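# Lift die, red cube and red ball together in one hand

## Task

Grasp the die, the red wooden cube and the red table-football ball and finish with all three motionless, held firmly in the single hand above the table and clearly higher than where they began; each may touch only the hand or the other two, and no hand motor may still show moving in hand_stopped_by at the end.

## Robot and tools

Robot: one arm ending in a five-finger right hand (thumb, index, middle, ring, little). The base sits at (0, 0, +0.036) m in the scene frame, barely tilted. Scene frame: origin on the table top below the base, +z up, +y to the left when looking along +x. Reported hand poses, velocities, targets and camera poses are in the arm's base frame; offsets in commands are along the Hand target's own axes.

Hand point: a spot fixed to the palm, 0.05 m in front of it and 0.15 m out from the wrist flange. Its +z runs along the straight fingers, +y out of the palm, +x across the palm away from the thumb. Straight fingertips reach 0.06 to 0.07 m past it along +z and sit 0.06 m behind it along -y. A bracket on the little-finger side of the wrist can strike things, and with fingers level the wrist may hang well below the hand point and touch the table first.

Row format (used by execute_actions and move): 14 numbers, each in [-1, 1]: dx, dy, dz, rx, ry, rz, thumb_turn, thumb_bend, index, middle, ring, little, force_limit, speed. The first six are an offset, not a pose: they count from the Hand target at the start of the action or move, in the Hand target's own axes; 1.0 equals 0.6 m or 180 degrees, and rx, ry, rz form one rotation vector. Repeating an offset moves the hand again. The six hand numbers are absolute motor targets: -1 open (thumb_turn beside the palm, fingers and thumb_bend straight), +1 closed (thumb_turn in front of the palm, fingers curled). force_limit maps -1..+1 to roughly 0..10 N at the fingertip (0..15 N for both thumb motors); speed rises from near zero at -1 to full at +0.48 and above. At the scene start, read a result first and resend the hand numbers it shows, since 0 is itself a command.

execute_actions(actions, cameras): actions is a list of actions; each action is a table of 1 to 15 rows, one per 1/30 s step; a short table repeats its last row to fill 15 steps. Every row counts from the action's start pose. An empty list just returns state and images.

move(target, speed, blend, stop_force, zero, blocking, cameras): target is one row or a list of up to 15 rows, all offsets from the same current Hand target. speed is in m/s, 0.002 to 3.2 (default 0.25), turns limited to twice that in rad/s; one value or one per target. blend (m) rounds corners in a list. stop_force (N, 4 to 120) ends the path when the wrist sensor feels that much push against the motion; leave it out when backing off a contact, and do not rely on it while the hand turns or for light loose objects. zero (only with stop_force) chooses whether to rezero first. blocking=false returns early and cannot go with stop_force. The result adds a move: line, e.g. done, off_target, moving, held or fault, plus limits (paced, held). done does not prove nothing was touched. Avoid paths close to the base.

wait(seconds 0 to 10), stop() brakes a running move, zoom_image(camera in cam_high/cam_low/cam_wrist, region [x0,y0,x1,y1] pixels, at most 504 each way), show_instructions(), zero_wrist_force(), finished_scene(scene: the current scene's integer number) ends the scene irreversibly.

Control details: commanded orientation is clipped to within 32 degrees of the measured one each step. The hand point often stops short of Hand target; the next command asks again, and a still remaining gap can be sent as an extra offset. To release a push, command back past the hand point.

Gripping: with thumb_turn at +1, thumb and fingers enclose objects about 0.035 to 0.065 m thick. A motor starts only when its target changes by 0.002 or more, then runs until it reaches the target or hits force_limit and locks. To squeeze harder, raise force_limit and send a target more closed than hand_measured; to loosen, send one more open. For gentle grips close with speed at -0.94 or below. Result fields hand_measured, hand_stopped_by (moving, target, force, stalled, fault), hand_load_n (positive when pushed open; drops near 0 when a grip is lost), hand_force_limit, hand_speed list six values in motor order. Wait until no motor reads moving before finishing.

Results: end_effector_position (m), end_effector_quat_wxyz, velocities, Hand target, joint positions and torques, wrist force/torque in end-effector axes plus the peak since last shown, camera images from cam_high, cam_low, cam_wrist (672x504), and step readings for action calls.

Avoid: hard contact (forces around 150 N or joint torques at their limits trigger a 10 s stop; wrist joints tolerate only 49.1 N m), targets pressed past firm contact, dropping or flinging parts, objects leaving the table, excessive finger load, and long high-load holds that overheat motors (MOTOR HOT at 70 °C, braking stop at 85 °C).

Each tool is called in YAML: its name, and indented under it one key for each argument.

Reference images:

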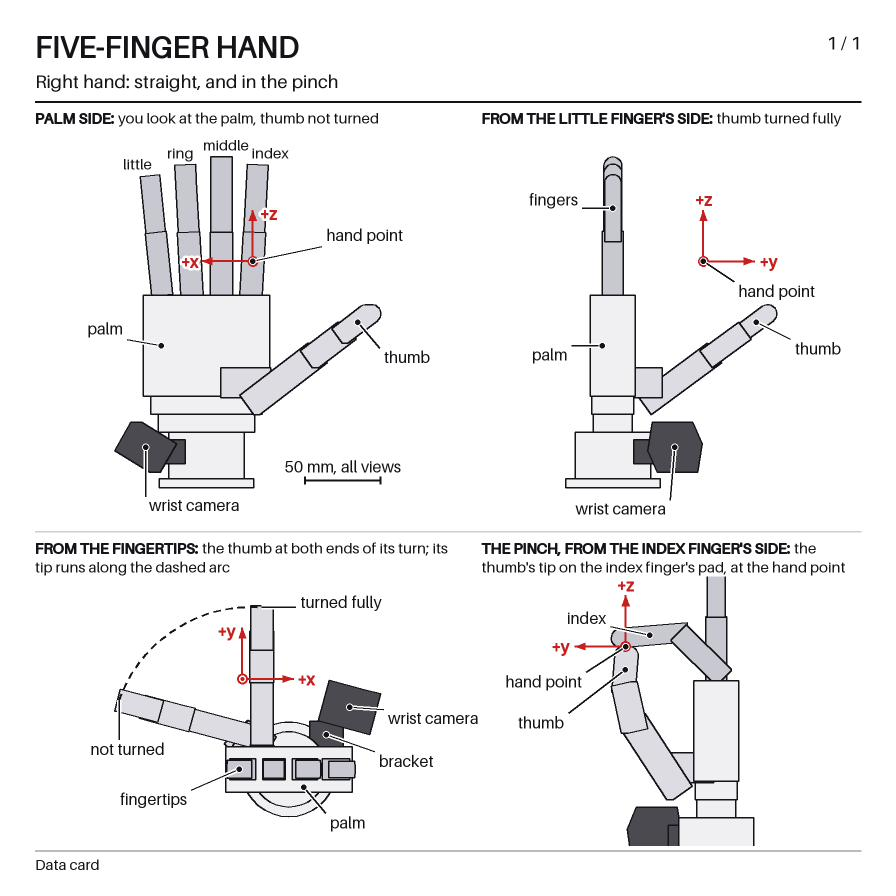

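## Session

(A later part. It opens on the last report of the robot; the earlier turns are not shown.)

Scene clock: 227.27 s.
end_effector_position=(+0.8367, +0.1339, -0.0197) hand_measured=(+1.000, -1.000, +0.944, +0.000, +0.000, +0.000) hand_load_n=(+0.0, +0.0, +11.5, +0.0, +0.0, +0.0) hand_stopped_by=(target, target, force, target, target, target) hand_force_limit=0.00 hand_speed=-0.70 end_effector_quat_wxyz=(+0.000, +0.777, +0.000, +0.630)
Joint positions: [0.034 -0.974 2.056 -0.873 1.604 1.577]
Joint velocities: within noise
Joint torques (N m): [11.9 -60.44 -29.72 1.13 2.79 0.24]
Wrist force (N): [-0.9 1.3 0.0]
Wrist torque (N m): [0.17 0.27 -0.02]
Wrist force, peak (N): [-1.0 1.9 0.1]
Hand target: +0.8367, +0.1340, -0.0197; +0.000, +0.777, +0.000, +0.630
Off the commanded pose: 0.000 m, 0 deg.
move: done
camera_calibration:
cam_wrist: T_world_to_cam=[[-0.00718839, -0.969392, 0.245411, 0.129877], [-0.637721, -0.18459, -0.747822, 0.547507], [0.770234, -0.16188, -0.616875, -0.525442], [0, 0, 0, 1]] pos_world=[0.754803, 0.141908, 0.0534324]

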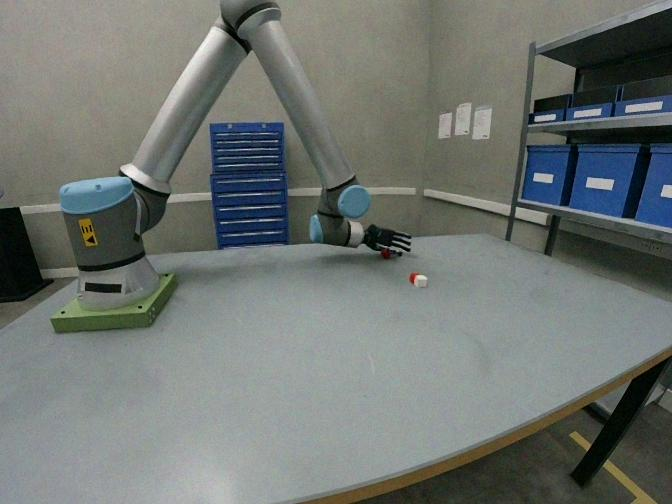

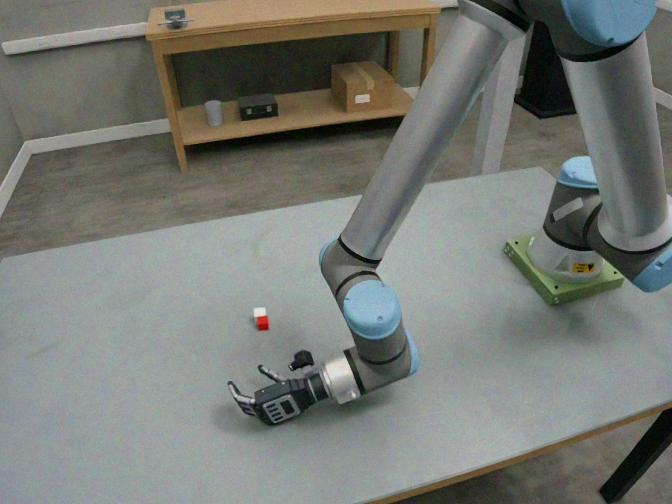

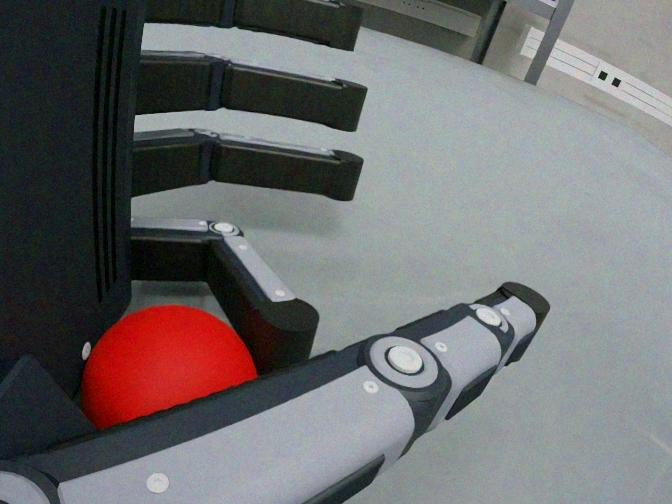

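move:
  target: [0.163,0,-0.0347,0,0,0,1,-1,1,0,0,0,0,-0.7]
  speed: 0.1

zoom_image:
  camera: "cam_high"
  region: [340, 180, 440, 280]

zoom_image:
  camera: "cam_wrist"
  region: [40, 180, 360, 500]

Scene clock: 235.83 s.
end_effector_position=(+0.8367, +0.1340, +0.0804) hand_measured=(+1.000, -1.000, +0.944, +0.000, +0.000, +0.000) hand_load_n=(+0.5, -0.5, +11.5, +0.0, +0.0, +0.0) hand_stopped_by=(target, target, force, target, target, target) hand_force_limit=0.00 hand_speed=-0.70 end_effector_quat_wxyz=(+0.000, +0.777, +0.000, +0.630)
Joint positions: [0.034 -1.129 2.039 -0.702 1.604 1.577]
Joint velocities: within noise
Joint torques (N m): [11.09 -48.25 -15.74 -4.07 2.19 0.01]
Wrist force (N): [-1.0 1.3 0.1]
Wrist torque (N m): [0.17 0.28 -0.03]
Wrist force, peak (N): [-1.8 1.9 0.6]
Hand target: +0.8366, +0.1340, +0.0803; +0.000, +0.777, +0.000, +0.630
Off the commanded pose: 0.000 m, 0 deg.
move: done
camera_calibration:
cam_wrist: T_world_to_cam=[[-0.00722293, -0.969393, 0.245407, 0.105435], [-0.637615, -0.184588, -0.747914, 0.622316], [0.770322, -0.161877, -0.616766, -0.46376], [0, 0, 0, 1]] pos_world=[0.754803, 0.142008, 0.153533]

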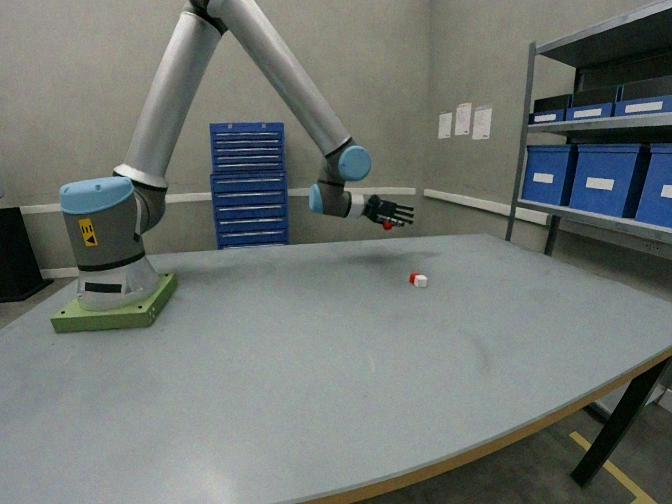

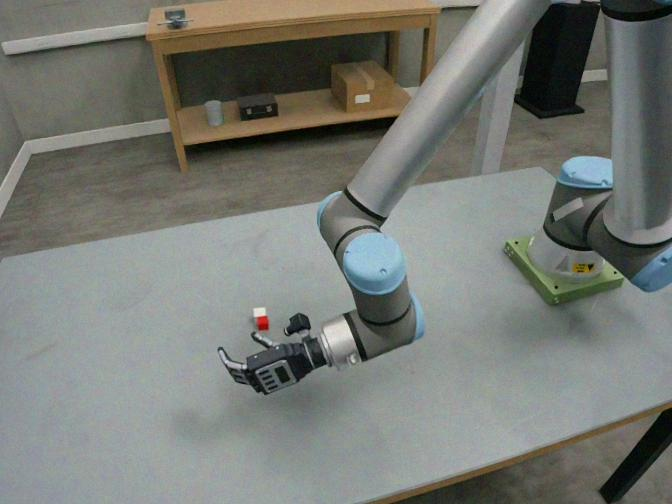

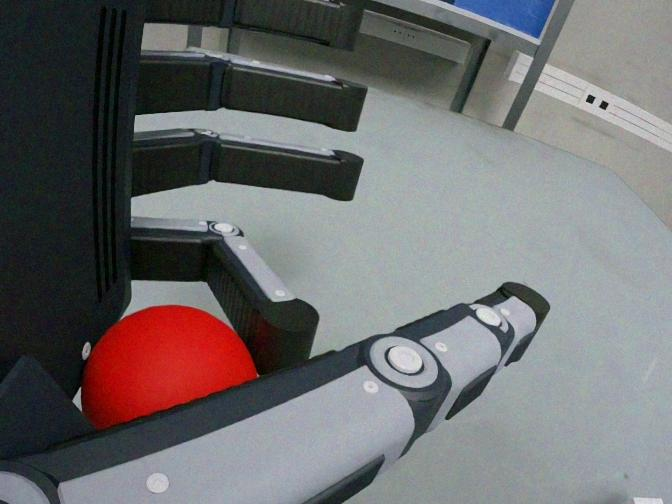

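Scaled by 5.040 from the camera's 672x504 image, which has a finer 960x720 frame.

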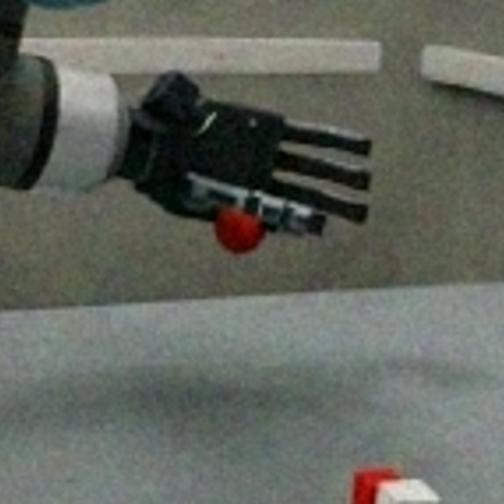

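Scaled by 1.575 from the camera's 672x504 image, which has a finer 960x720 frame.

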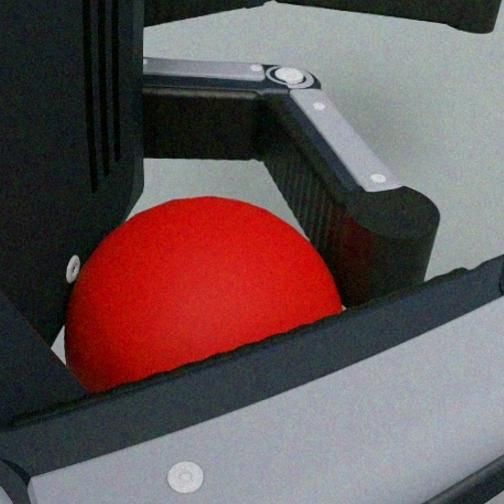

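move:
  target: [-0.0123,0.2988,-0.1355,0.2186,-0.3714,0.246,1,-1,1,-0.1,-1,-1,0,-0.7]
  speed: 0.25

zoom_image:
  camera: "cam_low"
  region: [200, 260, 320, 380]

zoom_image:
  camera: "cam_high"
  region: [360, 190, 460, 300]

Scene clock: 257.10 s.
end_effector_position=(+0.7556, -0.0454, +0.0900) hand_measured=(+1.000, -1.000, +0.944, -0.100, -1.000, -1.000) hand_load_n=(+0.0, +0.0, +11.5, +0.0, +0.0, -0.5) hand_stopped_by=(target, target, force, target, target, target) hand_force_limit=0.00 hand_speed=-0.70 end_effector_quat_wxyz=(-0.460, +0.884, -0.076, +0.039)
Joint positions: [-0.521 -0.77 1.468 1.328 0.694 1.004]
Joint velocities: within noise
Joint torques (N m): [11.82 -83.02 -13.7 7.23 -3.69 -1.16]
Wrist force (N): [0.2 2.3 0.1]
Wrist torque (N m): [0.39 -0.05 0.06]
Wrist force, peak (N): [0.7 2.5 -0.6]
Hand target: +0.7556, -0.0453, +0.0900; -0.460, +0.884, -0.076, +0.039
Off the commanded pose: 0.000 m, 0 deg.
move: done
camera_calibration:
cam_wrist: T_world_to_cam=[[0.131904, -0.636111, -0.76024, -0.0709645], [-0.934291, -0.336041, 0.119071, 0.683913], [-0.331214, 0.694579, -0.638637, 0.448678], [0, 0, 0, 1]] pos_world=[0.796943, -0.126961, 0.151158]

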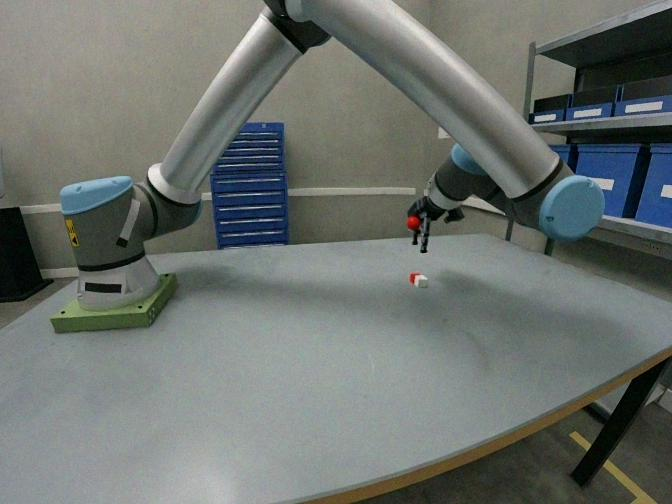

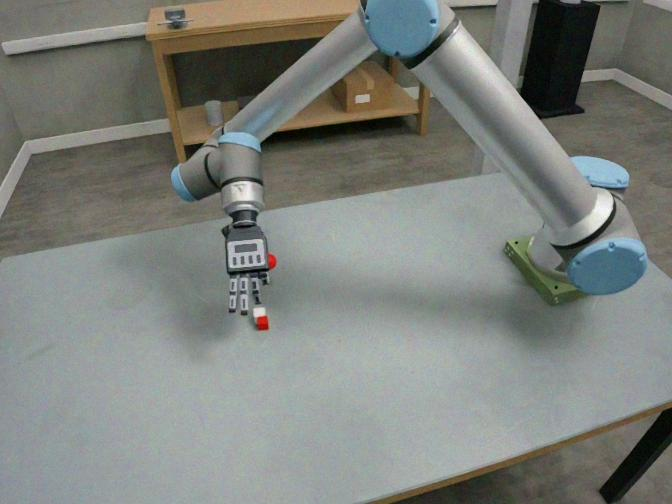

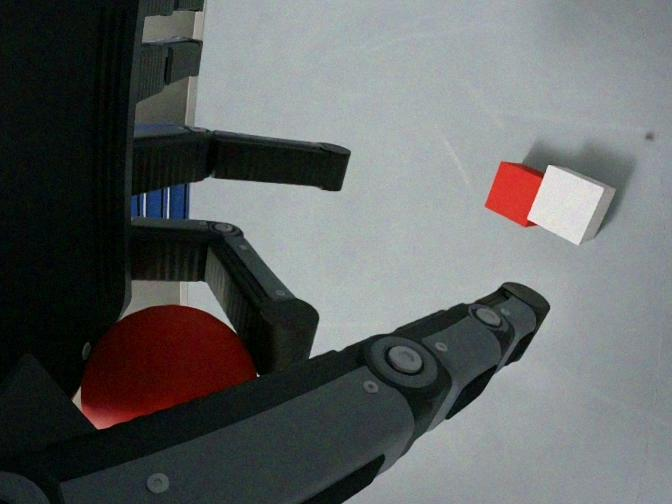

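Scaled by 4.200 from the camera's 672x504 image, which has a finer 960x720 frame.

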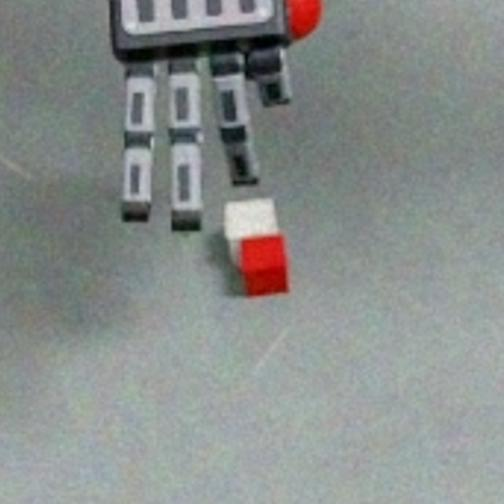

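Scaled by 4.582 from the camera's 672x504 image, which has a finer 960x720 frame.

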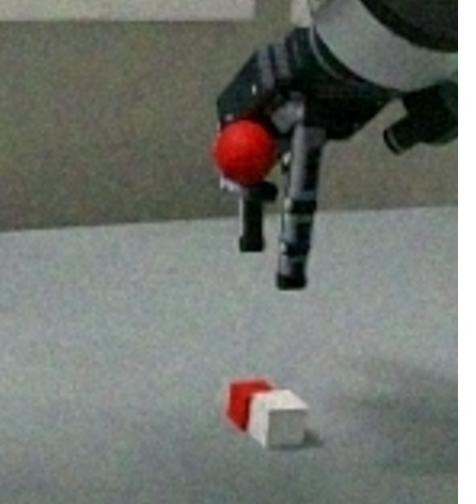

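move:
  target: [0,0.0956,0.067,0,0,0,1,-1,1,-0.3,-1,-1,0,-0.7]
  speed: 0.15

zoom_image:
  camera: "cam_low"
  region: [210, 260, 310, 360]

zoom_image:
  camera: "cam_high"
  region: [380, 220, 460, 300]

zoom_image:
  camera: "cam_wrist"
  region: [280, 100, 672, 400]

Scene clock: 261.13 s.
end_effector_position=(+0.7555, -0.0453, +0.0199) hand_measured=(+1.000, -1.000, +0.944, -0.300, -1.000, -1.000) hand_load_n=(+0.0, +0.0, +11.5, +0.0, +0.0, +0.0) hand_stopped_by=(target, target, force, target, target, target) hand_force_limit=0.00 hand_speed=-0.70 end_effector_quat_wxyz=(-0.460, +0.884, -0.076, +0.039)
Joint positions: [-0.521 -0.692 1.473 1.246 0.694 1.004]
Joint velocities: within noise
Joint torques (N m): [-3.04 -102.03 -34.14 7.14 -0.26 0.89]
Wrist force (N): [0.2 1.7 0.3]
Wrist torque (N m): [0.29 -0.05 0.04]
Wrist force, peak (N): [0.1 3.5 1.5]
Hand target: +0.7556, -0.0453, +0.0199; -0.460, +0.884, -0.076, +0.039
Off the commanded pose: 0.000 m, 0 deg.
move: done
camera_calibration:
cam_wrist: T_world_to_cam=[[0.131731, -0.635925, -0.760425, -0.123926], [-0.934253, -0.336091, 0.119221, 0.692139], [-0.331388, 0.694725, -0.638388, 0.404006], [0, 0, 0, 1]] pos_world=[0.796841, -0.126859, 0.0811588]

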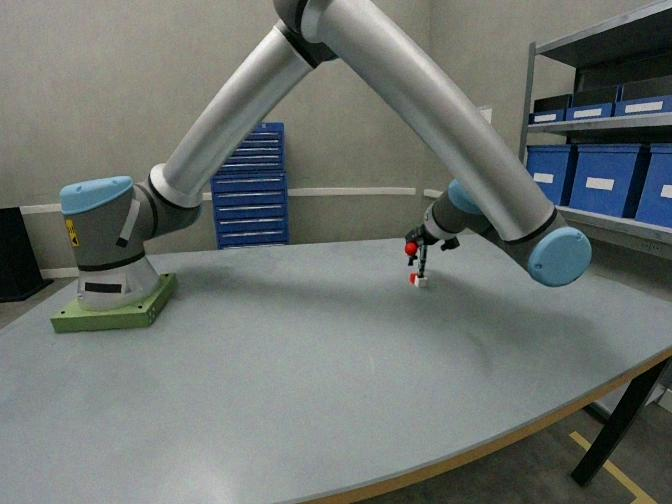

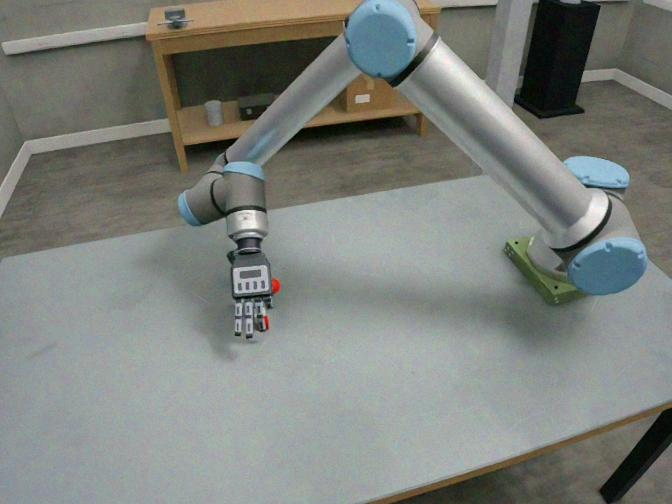

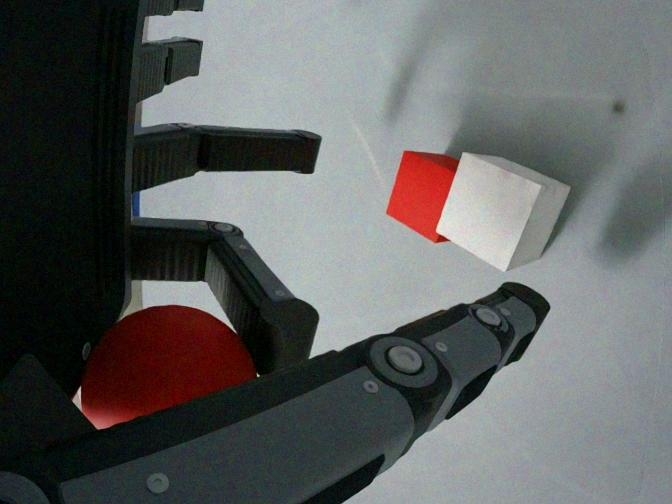

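Scaled by 5.040 from the camera's 672x504 image, which has a finer 960x720 frame.

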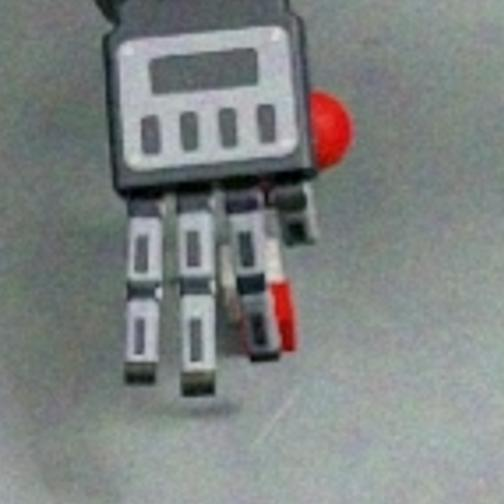

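Scaled by 6.300 from the camera's 672x504 image, which has a finer 960x720 frame.

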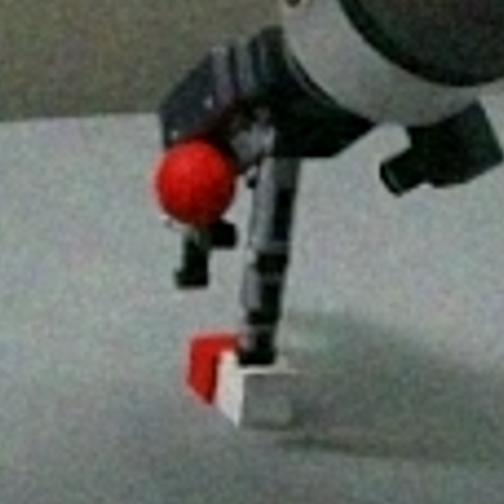

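Scaled by 1.286 from the camera's 672x504 image, which has a finer 960x720 frame.

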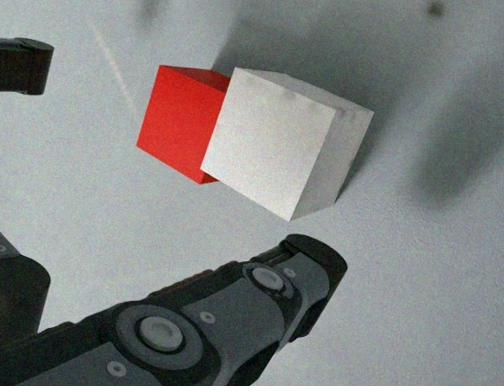

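move:
  target: [0.0083,0.044,0.0308,0,0,0,1,-1,1,-0.3,-1,-1,0,-0.7]
  speed: 0.03
  stop_force: 4

zoom_image:
  camera: "cam_low"
  region: [210, 260, 310, 360]

zoom_image:
  camera: "cam_high"
  region: [380, 220, 460, 300]

zoom_image:
  camera: "cam_wrist"
  region: [280, 100, 672, 400]

Scene clock: 282.10 s.
end_effector_position=(+0.7604, -0.0462, -0.0123) hand_measured=(+1.000, -1.000, +0.944, -0.300, -1.000, -1.000) hand_load_n=(+0.0, +0.0, +11.5, +0.0, +0.0, +0.0) hand_stopped_by=(target, target, force, target, target, target) hand_force_limit=0.00 hand_speed=-0.70 end_effector_quat_wxyz=(-0.460, +0.884, -0.076, +0.039)
Joint positions: [-0.518 -0.649 1.457 1.216 0.693 1.007]
Joint velocities: within noise
Joint torques (N m): [4.22 -100.1 -11.09 6.94 -2.46 -0.48]
Wrist force (N): [0.3 2.0 0.6]
Wrist torque (N m): [0.30 -0.07 0.06]
Wrist force, peak (N): [0.1 2.5 0.5]
Hand target: +0.7604, -0.0462, -0.0123; -0.460, +0.884, -0.076, +0.039
Off the commanded pose: 0.000 m, 0 deg.
move: done
camera_calibration:
cam_wrist: T_world_to_cam=[[0.13174, -0.635973, -0.760383, -0.149735], [-0.934244, -0.336107, 0.119253, 0.700347], [-0.331411, 0.694673, -0.638432, 0.385683], [0, 0, 0, 1]] pos_world=[0.801841, -0.12776, 0.0488587]

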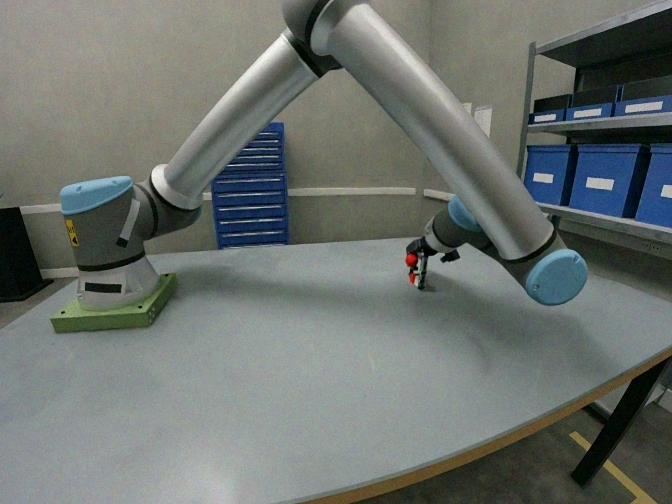

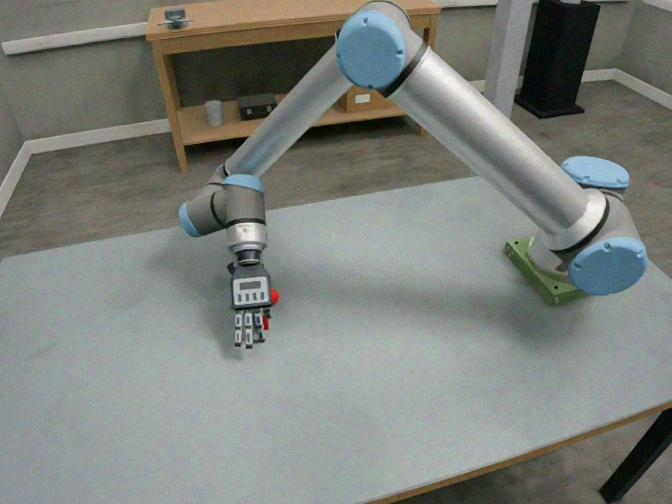

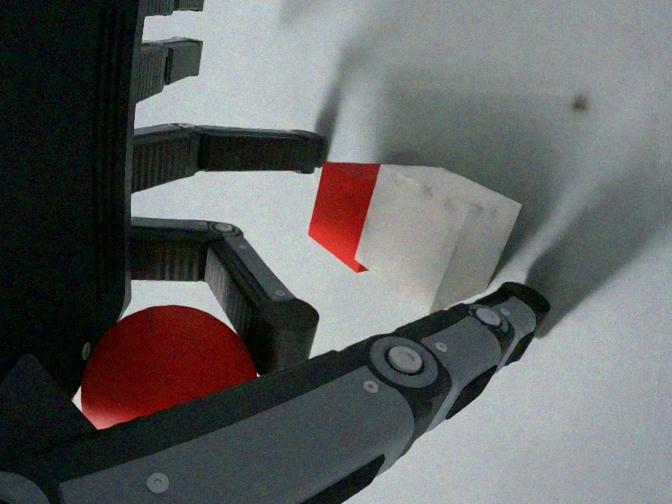

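Scaled by 5.040 from the camera's 672x504 image, which has a finer 960x720 frame.

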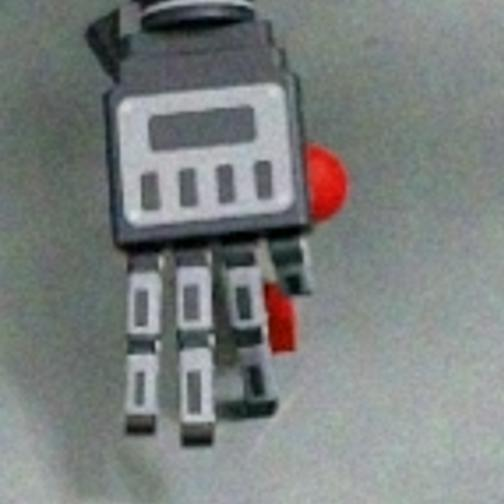

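Scaled by 6.300 from the camera's 672x504 image, which has a finer 960x720 frame.

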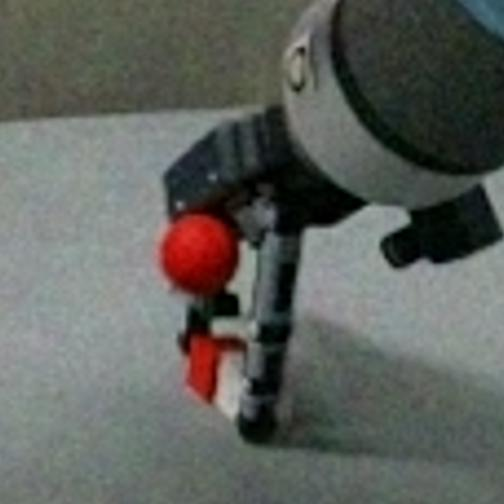

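Scaled by 1.286 from the camera's 672x504 image, which has a finer 960x720 frame.

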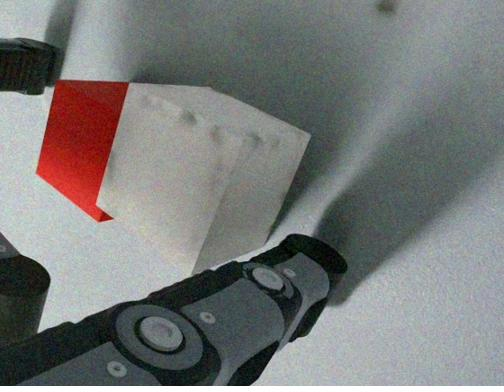

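move:
  target: [0,0,0,0,0,0,1,-1,1,0.6,-1,-1,0.1,-0.8]

zoom_image:
  camera: "cam_low"
  region: [210, 260, 310, 360]

zoom_image:
  camera: "cam_high"
  region: [380, 220, 460, 300]

zoom_image:
  camera: "cam_wrist"
  region: [280, 100, 672, 400]

Scene clock: 293.00 s.
end_effector_position=(+0.7604, -0.0462, -0.0123) hand_measured=(+1.000, -1.000, +0.944, +0.140, -1.000, -1.000) hand_load_n=(+2.0, +2.0, +12.0, +9.5, +0.0, +0.0) hand_stopped_by=(target, target, force, force, target, target) hand_force_limit=0.10 hand_speed=-0.80 end_effector_quat_wxyz=(-0.460, +0.884, -0.076, +0.039)
Joint positions: [-0.518 -0.649 1.457 1.216 0.693 1.007]
Joint velocities: within noise
Joint torques (N m): [-4.24 -101.43 -20.33 5.65 -0.72 -1.02]
Wrist force (N): [0.4 1.2 -0.3]
Wrist torque (N m): [0.24 -0.07 0.05]
Wrist force, peak (N): [0.3 2.3 0.6]
Hand target: +0.7604, -0.0462, -0.0123; -0.460, +0.884, -0.076, +0.039
Off the commanded pose: 0.000 m, 0 deg.
move: done
camera_calibration:
cam_wrist: T_world_to_cam=[[0.13174, -0.635973, -0.760383, -0.149735], [-0.934244, -0.336107, 0.119253, 0.700347], [-0.331411, 0.694673, -0.638432, 0.385683], [0, 0, 0, 1]] pos_world=[0.801841, -0.12776, 0.0488587]

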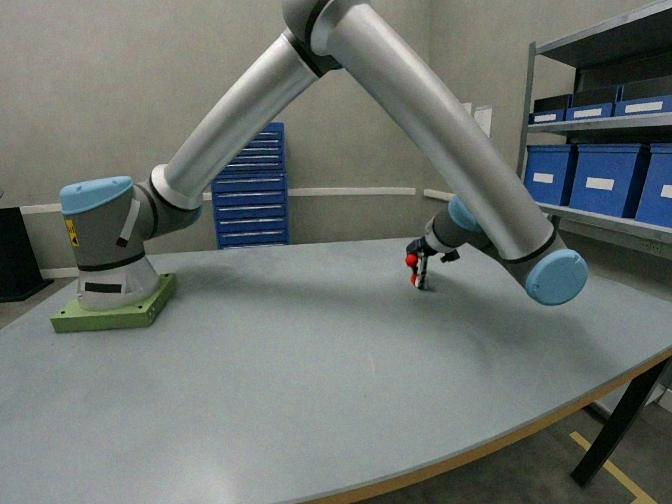

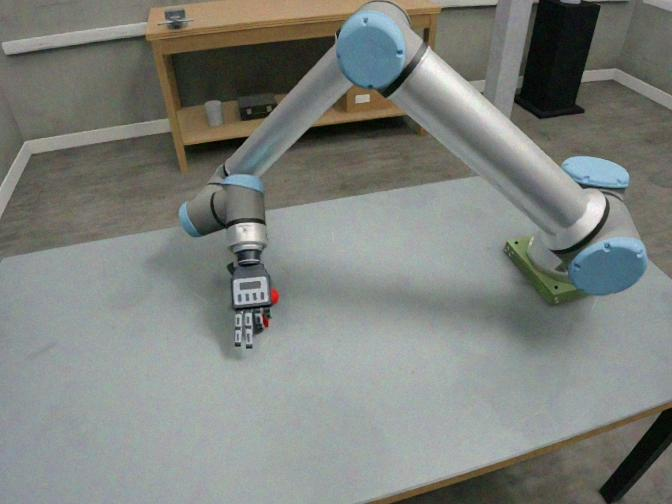

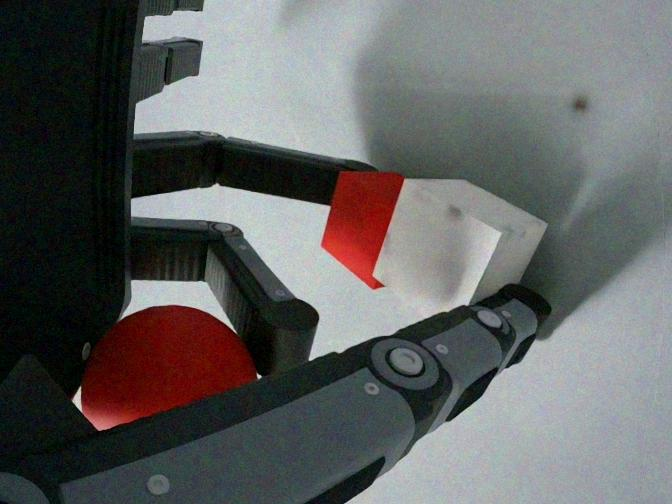

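Scaled by 5.040 from the camera's 672x504 image, which has a finer 960x720 frame.

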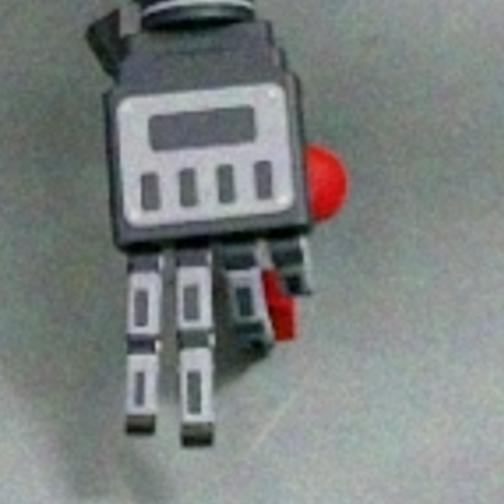

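Scaled by 6.300 from the camera's 672x504 image, which has a finer 960x720 frame.

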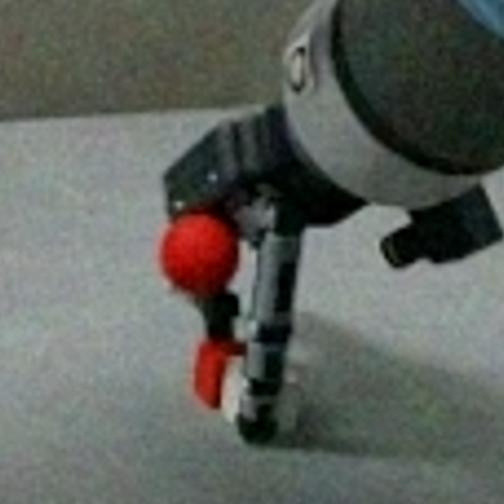

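Scaled by 1.286 from the camera's 672x504 image, which has a finer 960x720 frame.

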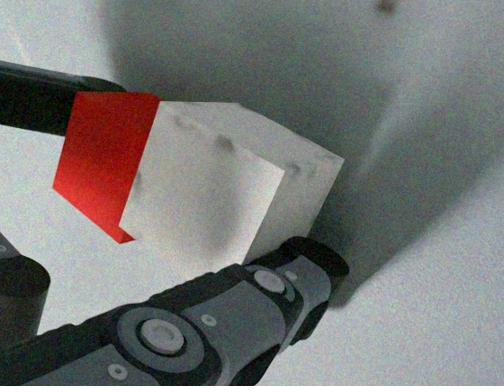

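move:
  target: [0,-0.0546,-0.0383,0,0,0,1,-1,1,0.6,-1,-1,0.1,-0.8]
  speed: 0.03

zoom_image:
  camera: "cam_high"
  region: [380, 210, 460, 290]

zoom_image:
  camera: "cam_wrist"
  region: [280, 100, 672, 400]

Scene clock: 297.80 s.
end_effector_position=(+0.7604, -0.0462, +0.0279) hand_measured=(+1.000, -1.000, +0.944, +0.140, -1.000, -1.000) hand_load_n=(+2.5, +1.5, +11.5, +9.5, +0.0, +0.0) hand_stopped_by=(target, target, force, force, target, target) hand_force_limit=0.10 hand_speed=-0.80 end_effector_quat_wxyz=(-0.460, +0.884, -0.076, +0.039)
Joint positions: [-0.518 -0.696 1.46 1.26 0.693 1.007]
Joint velocities: within noise
Joint torques (N m): [3.54 -73.78 -13.89 1.71 -1.25 0.87]
Wrist force (N): [0.3 2.4 0.6]
Wrist torque (N m): [0.36 -0.07 0.06]
Wrist force, peak (N): [0.5 2.6 0.9]
Hand target: +0.7605, -0.0462, +0.0277; -0.460, +0.884, -0.076, +0.039
Off the commanded pose: 0.000 m, 0 deg.
move: done
camera_calibration:
cam_wrist: T_world_to_cam=[[0.131705, -0.635872, -0.760474, -0.119118], [-0.934249, -0.336099, 0.119229, 0.695561], [-0.331409, 0.694769, -0.638329, 0.411349], [0, 0, 0, 1]] pos_world=[0.80184, -0.127758, 0.0890589]

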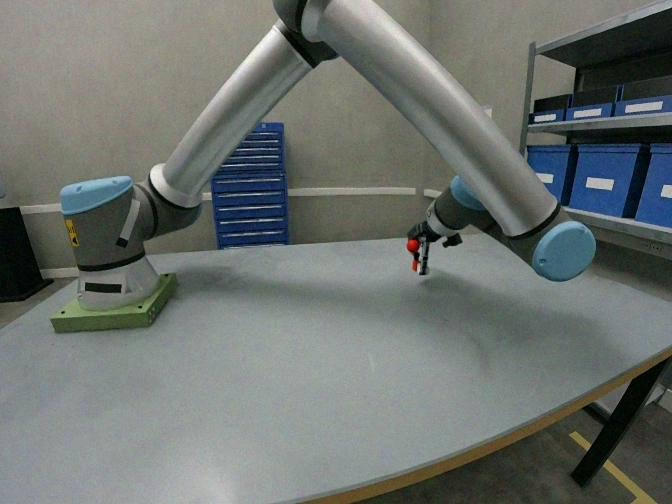

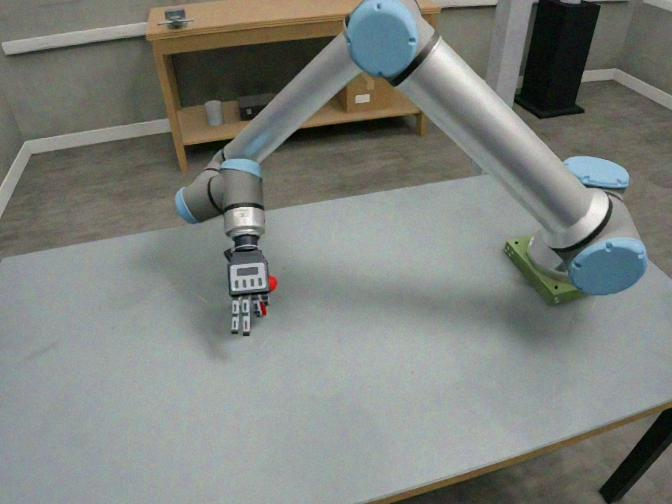

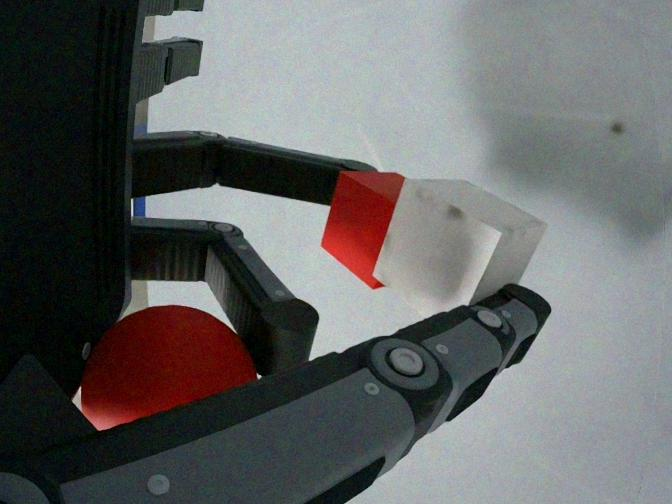

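Scaled by 6.300 from the camera's 672x504 image, which has a finer 960x720 frame.

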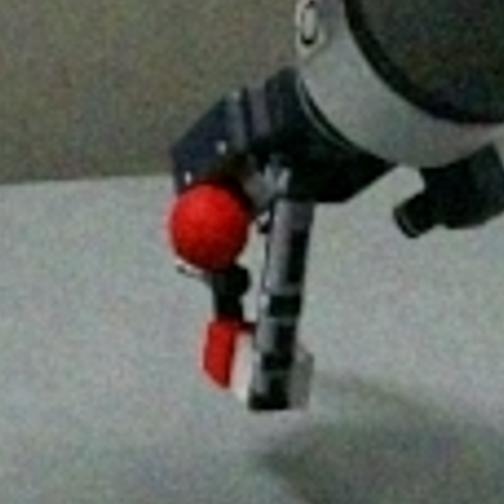

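Scaled by 1.286 from the camera's 672x504 image, which has a finer 960x720 frame.

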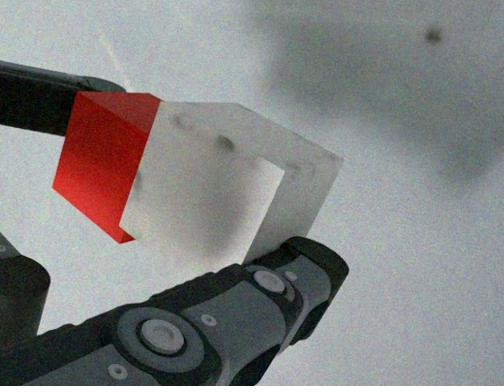

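move:
  target: [0,-0.184,-0.129,0,0,0,1,-1,1,0.6,-1,-1,0.1,-0.8]
  speed: 0.08

zoom_image:
  camera: "cam_high"
  region: [360, 160, 460, 260]

Scene clock: 303.07 s.
end_effector_position=(+0.7606, -0.0462, +0.1628) hand_measured=(+1.000, -1.000, +0.944, +0.140, -1.000, -1.000) hand_load_n=(+2.5, +1.5, +11.5, +9.5, +0.0, +0.0) hand_stopped_by=(target, target, force, force, target, target) hand_force_limit=0.10 hand_speed=-0.80 end_effector_quat_wxyz=(-0.460, +0.884, -0.076, +0.039) end_effector_velocity=(+0.000, +0.000, -0.003) end_effector_angular_velocity=(-0.001, -0.002, +0.000)
Joint positions: [-0.518 -0.835 1.434 1.425 0.693 1.007]
Joint velocities: [0 0.003 0 -0.006 0 0]
Joint torques (N m): [11.76 -71.7 -21.28 0.99 -3.49 -0.49]
Wrist force (N): [0.3 2.0 0.5]
Wrist torque (N m): [0.30 -0.08 0.06]
Wrist force, peak (N): [0.4 3.0 1.1]
Hand target: +0.7605, -0.0462, +0.1625; -0.460, +0.884, -0.076, +0.039
Off the commanded pose: 0.000 m, 0 deg.
move: done
camera_calibration:
cam_wrist: T_world_to_cam=[[0.131841, -0.636009, -0.760336, -0.016689], [-0.934269, -0.336082, 0.119127, 0.679566], [-0.331301, 0.694652, -0.638513, 0.497566], [0, 0, 0, 1]] pos_world=[0.801942, -0.12786, 0.224059]

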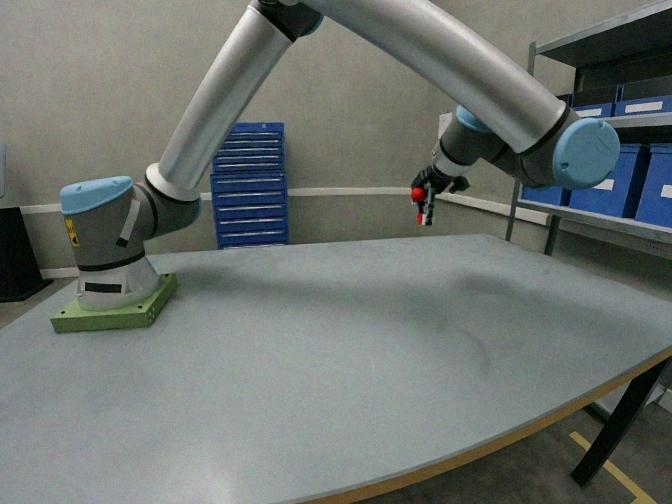

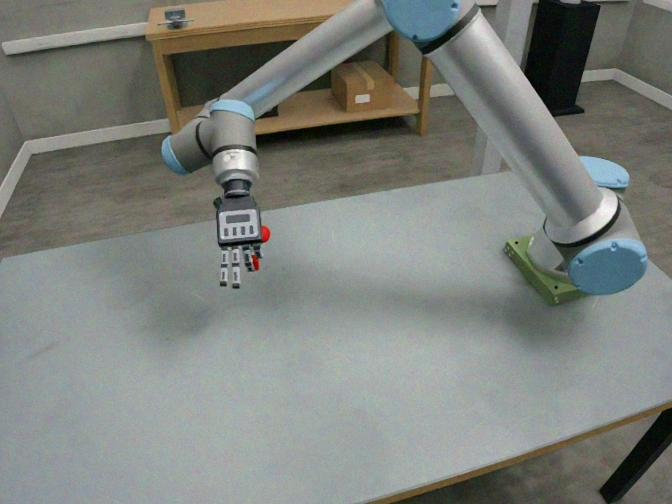

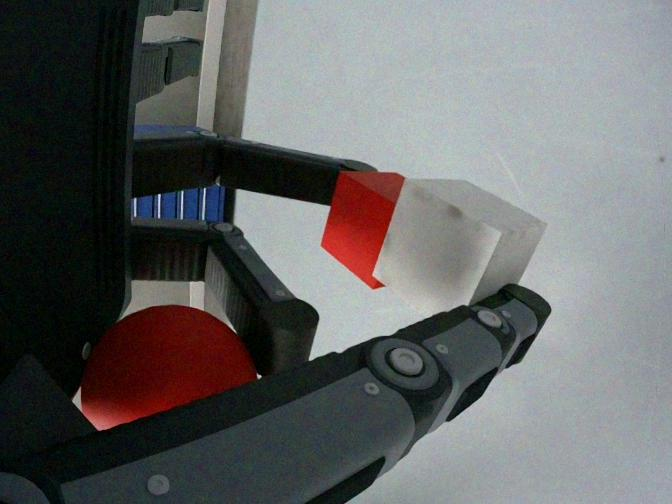

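Scaled by 5.040 from the camera's 672x504 image, which has a finer 960x720 frame.

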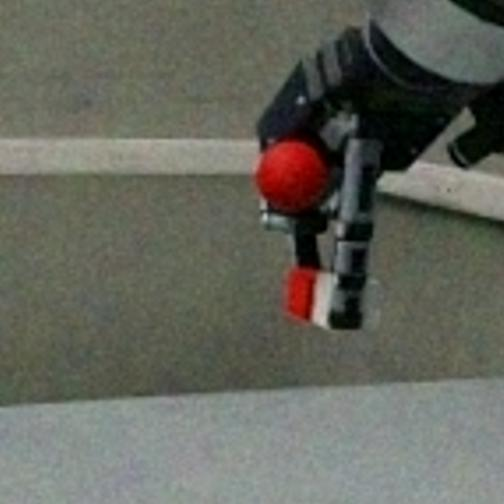

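finished_scene:
  scene: 1

The scene is finished: the task was done.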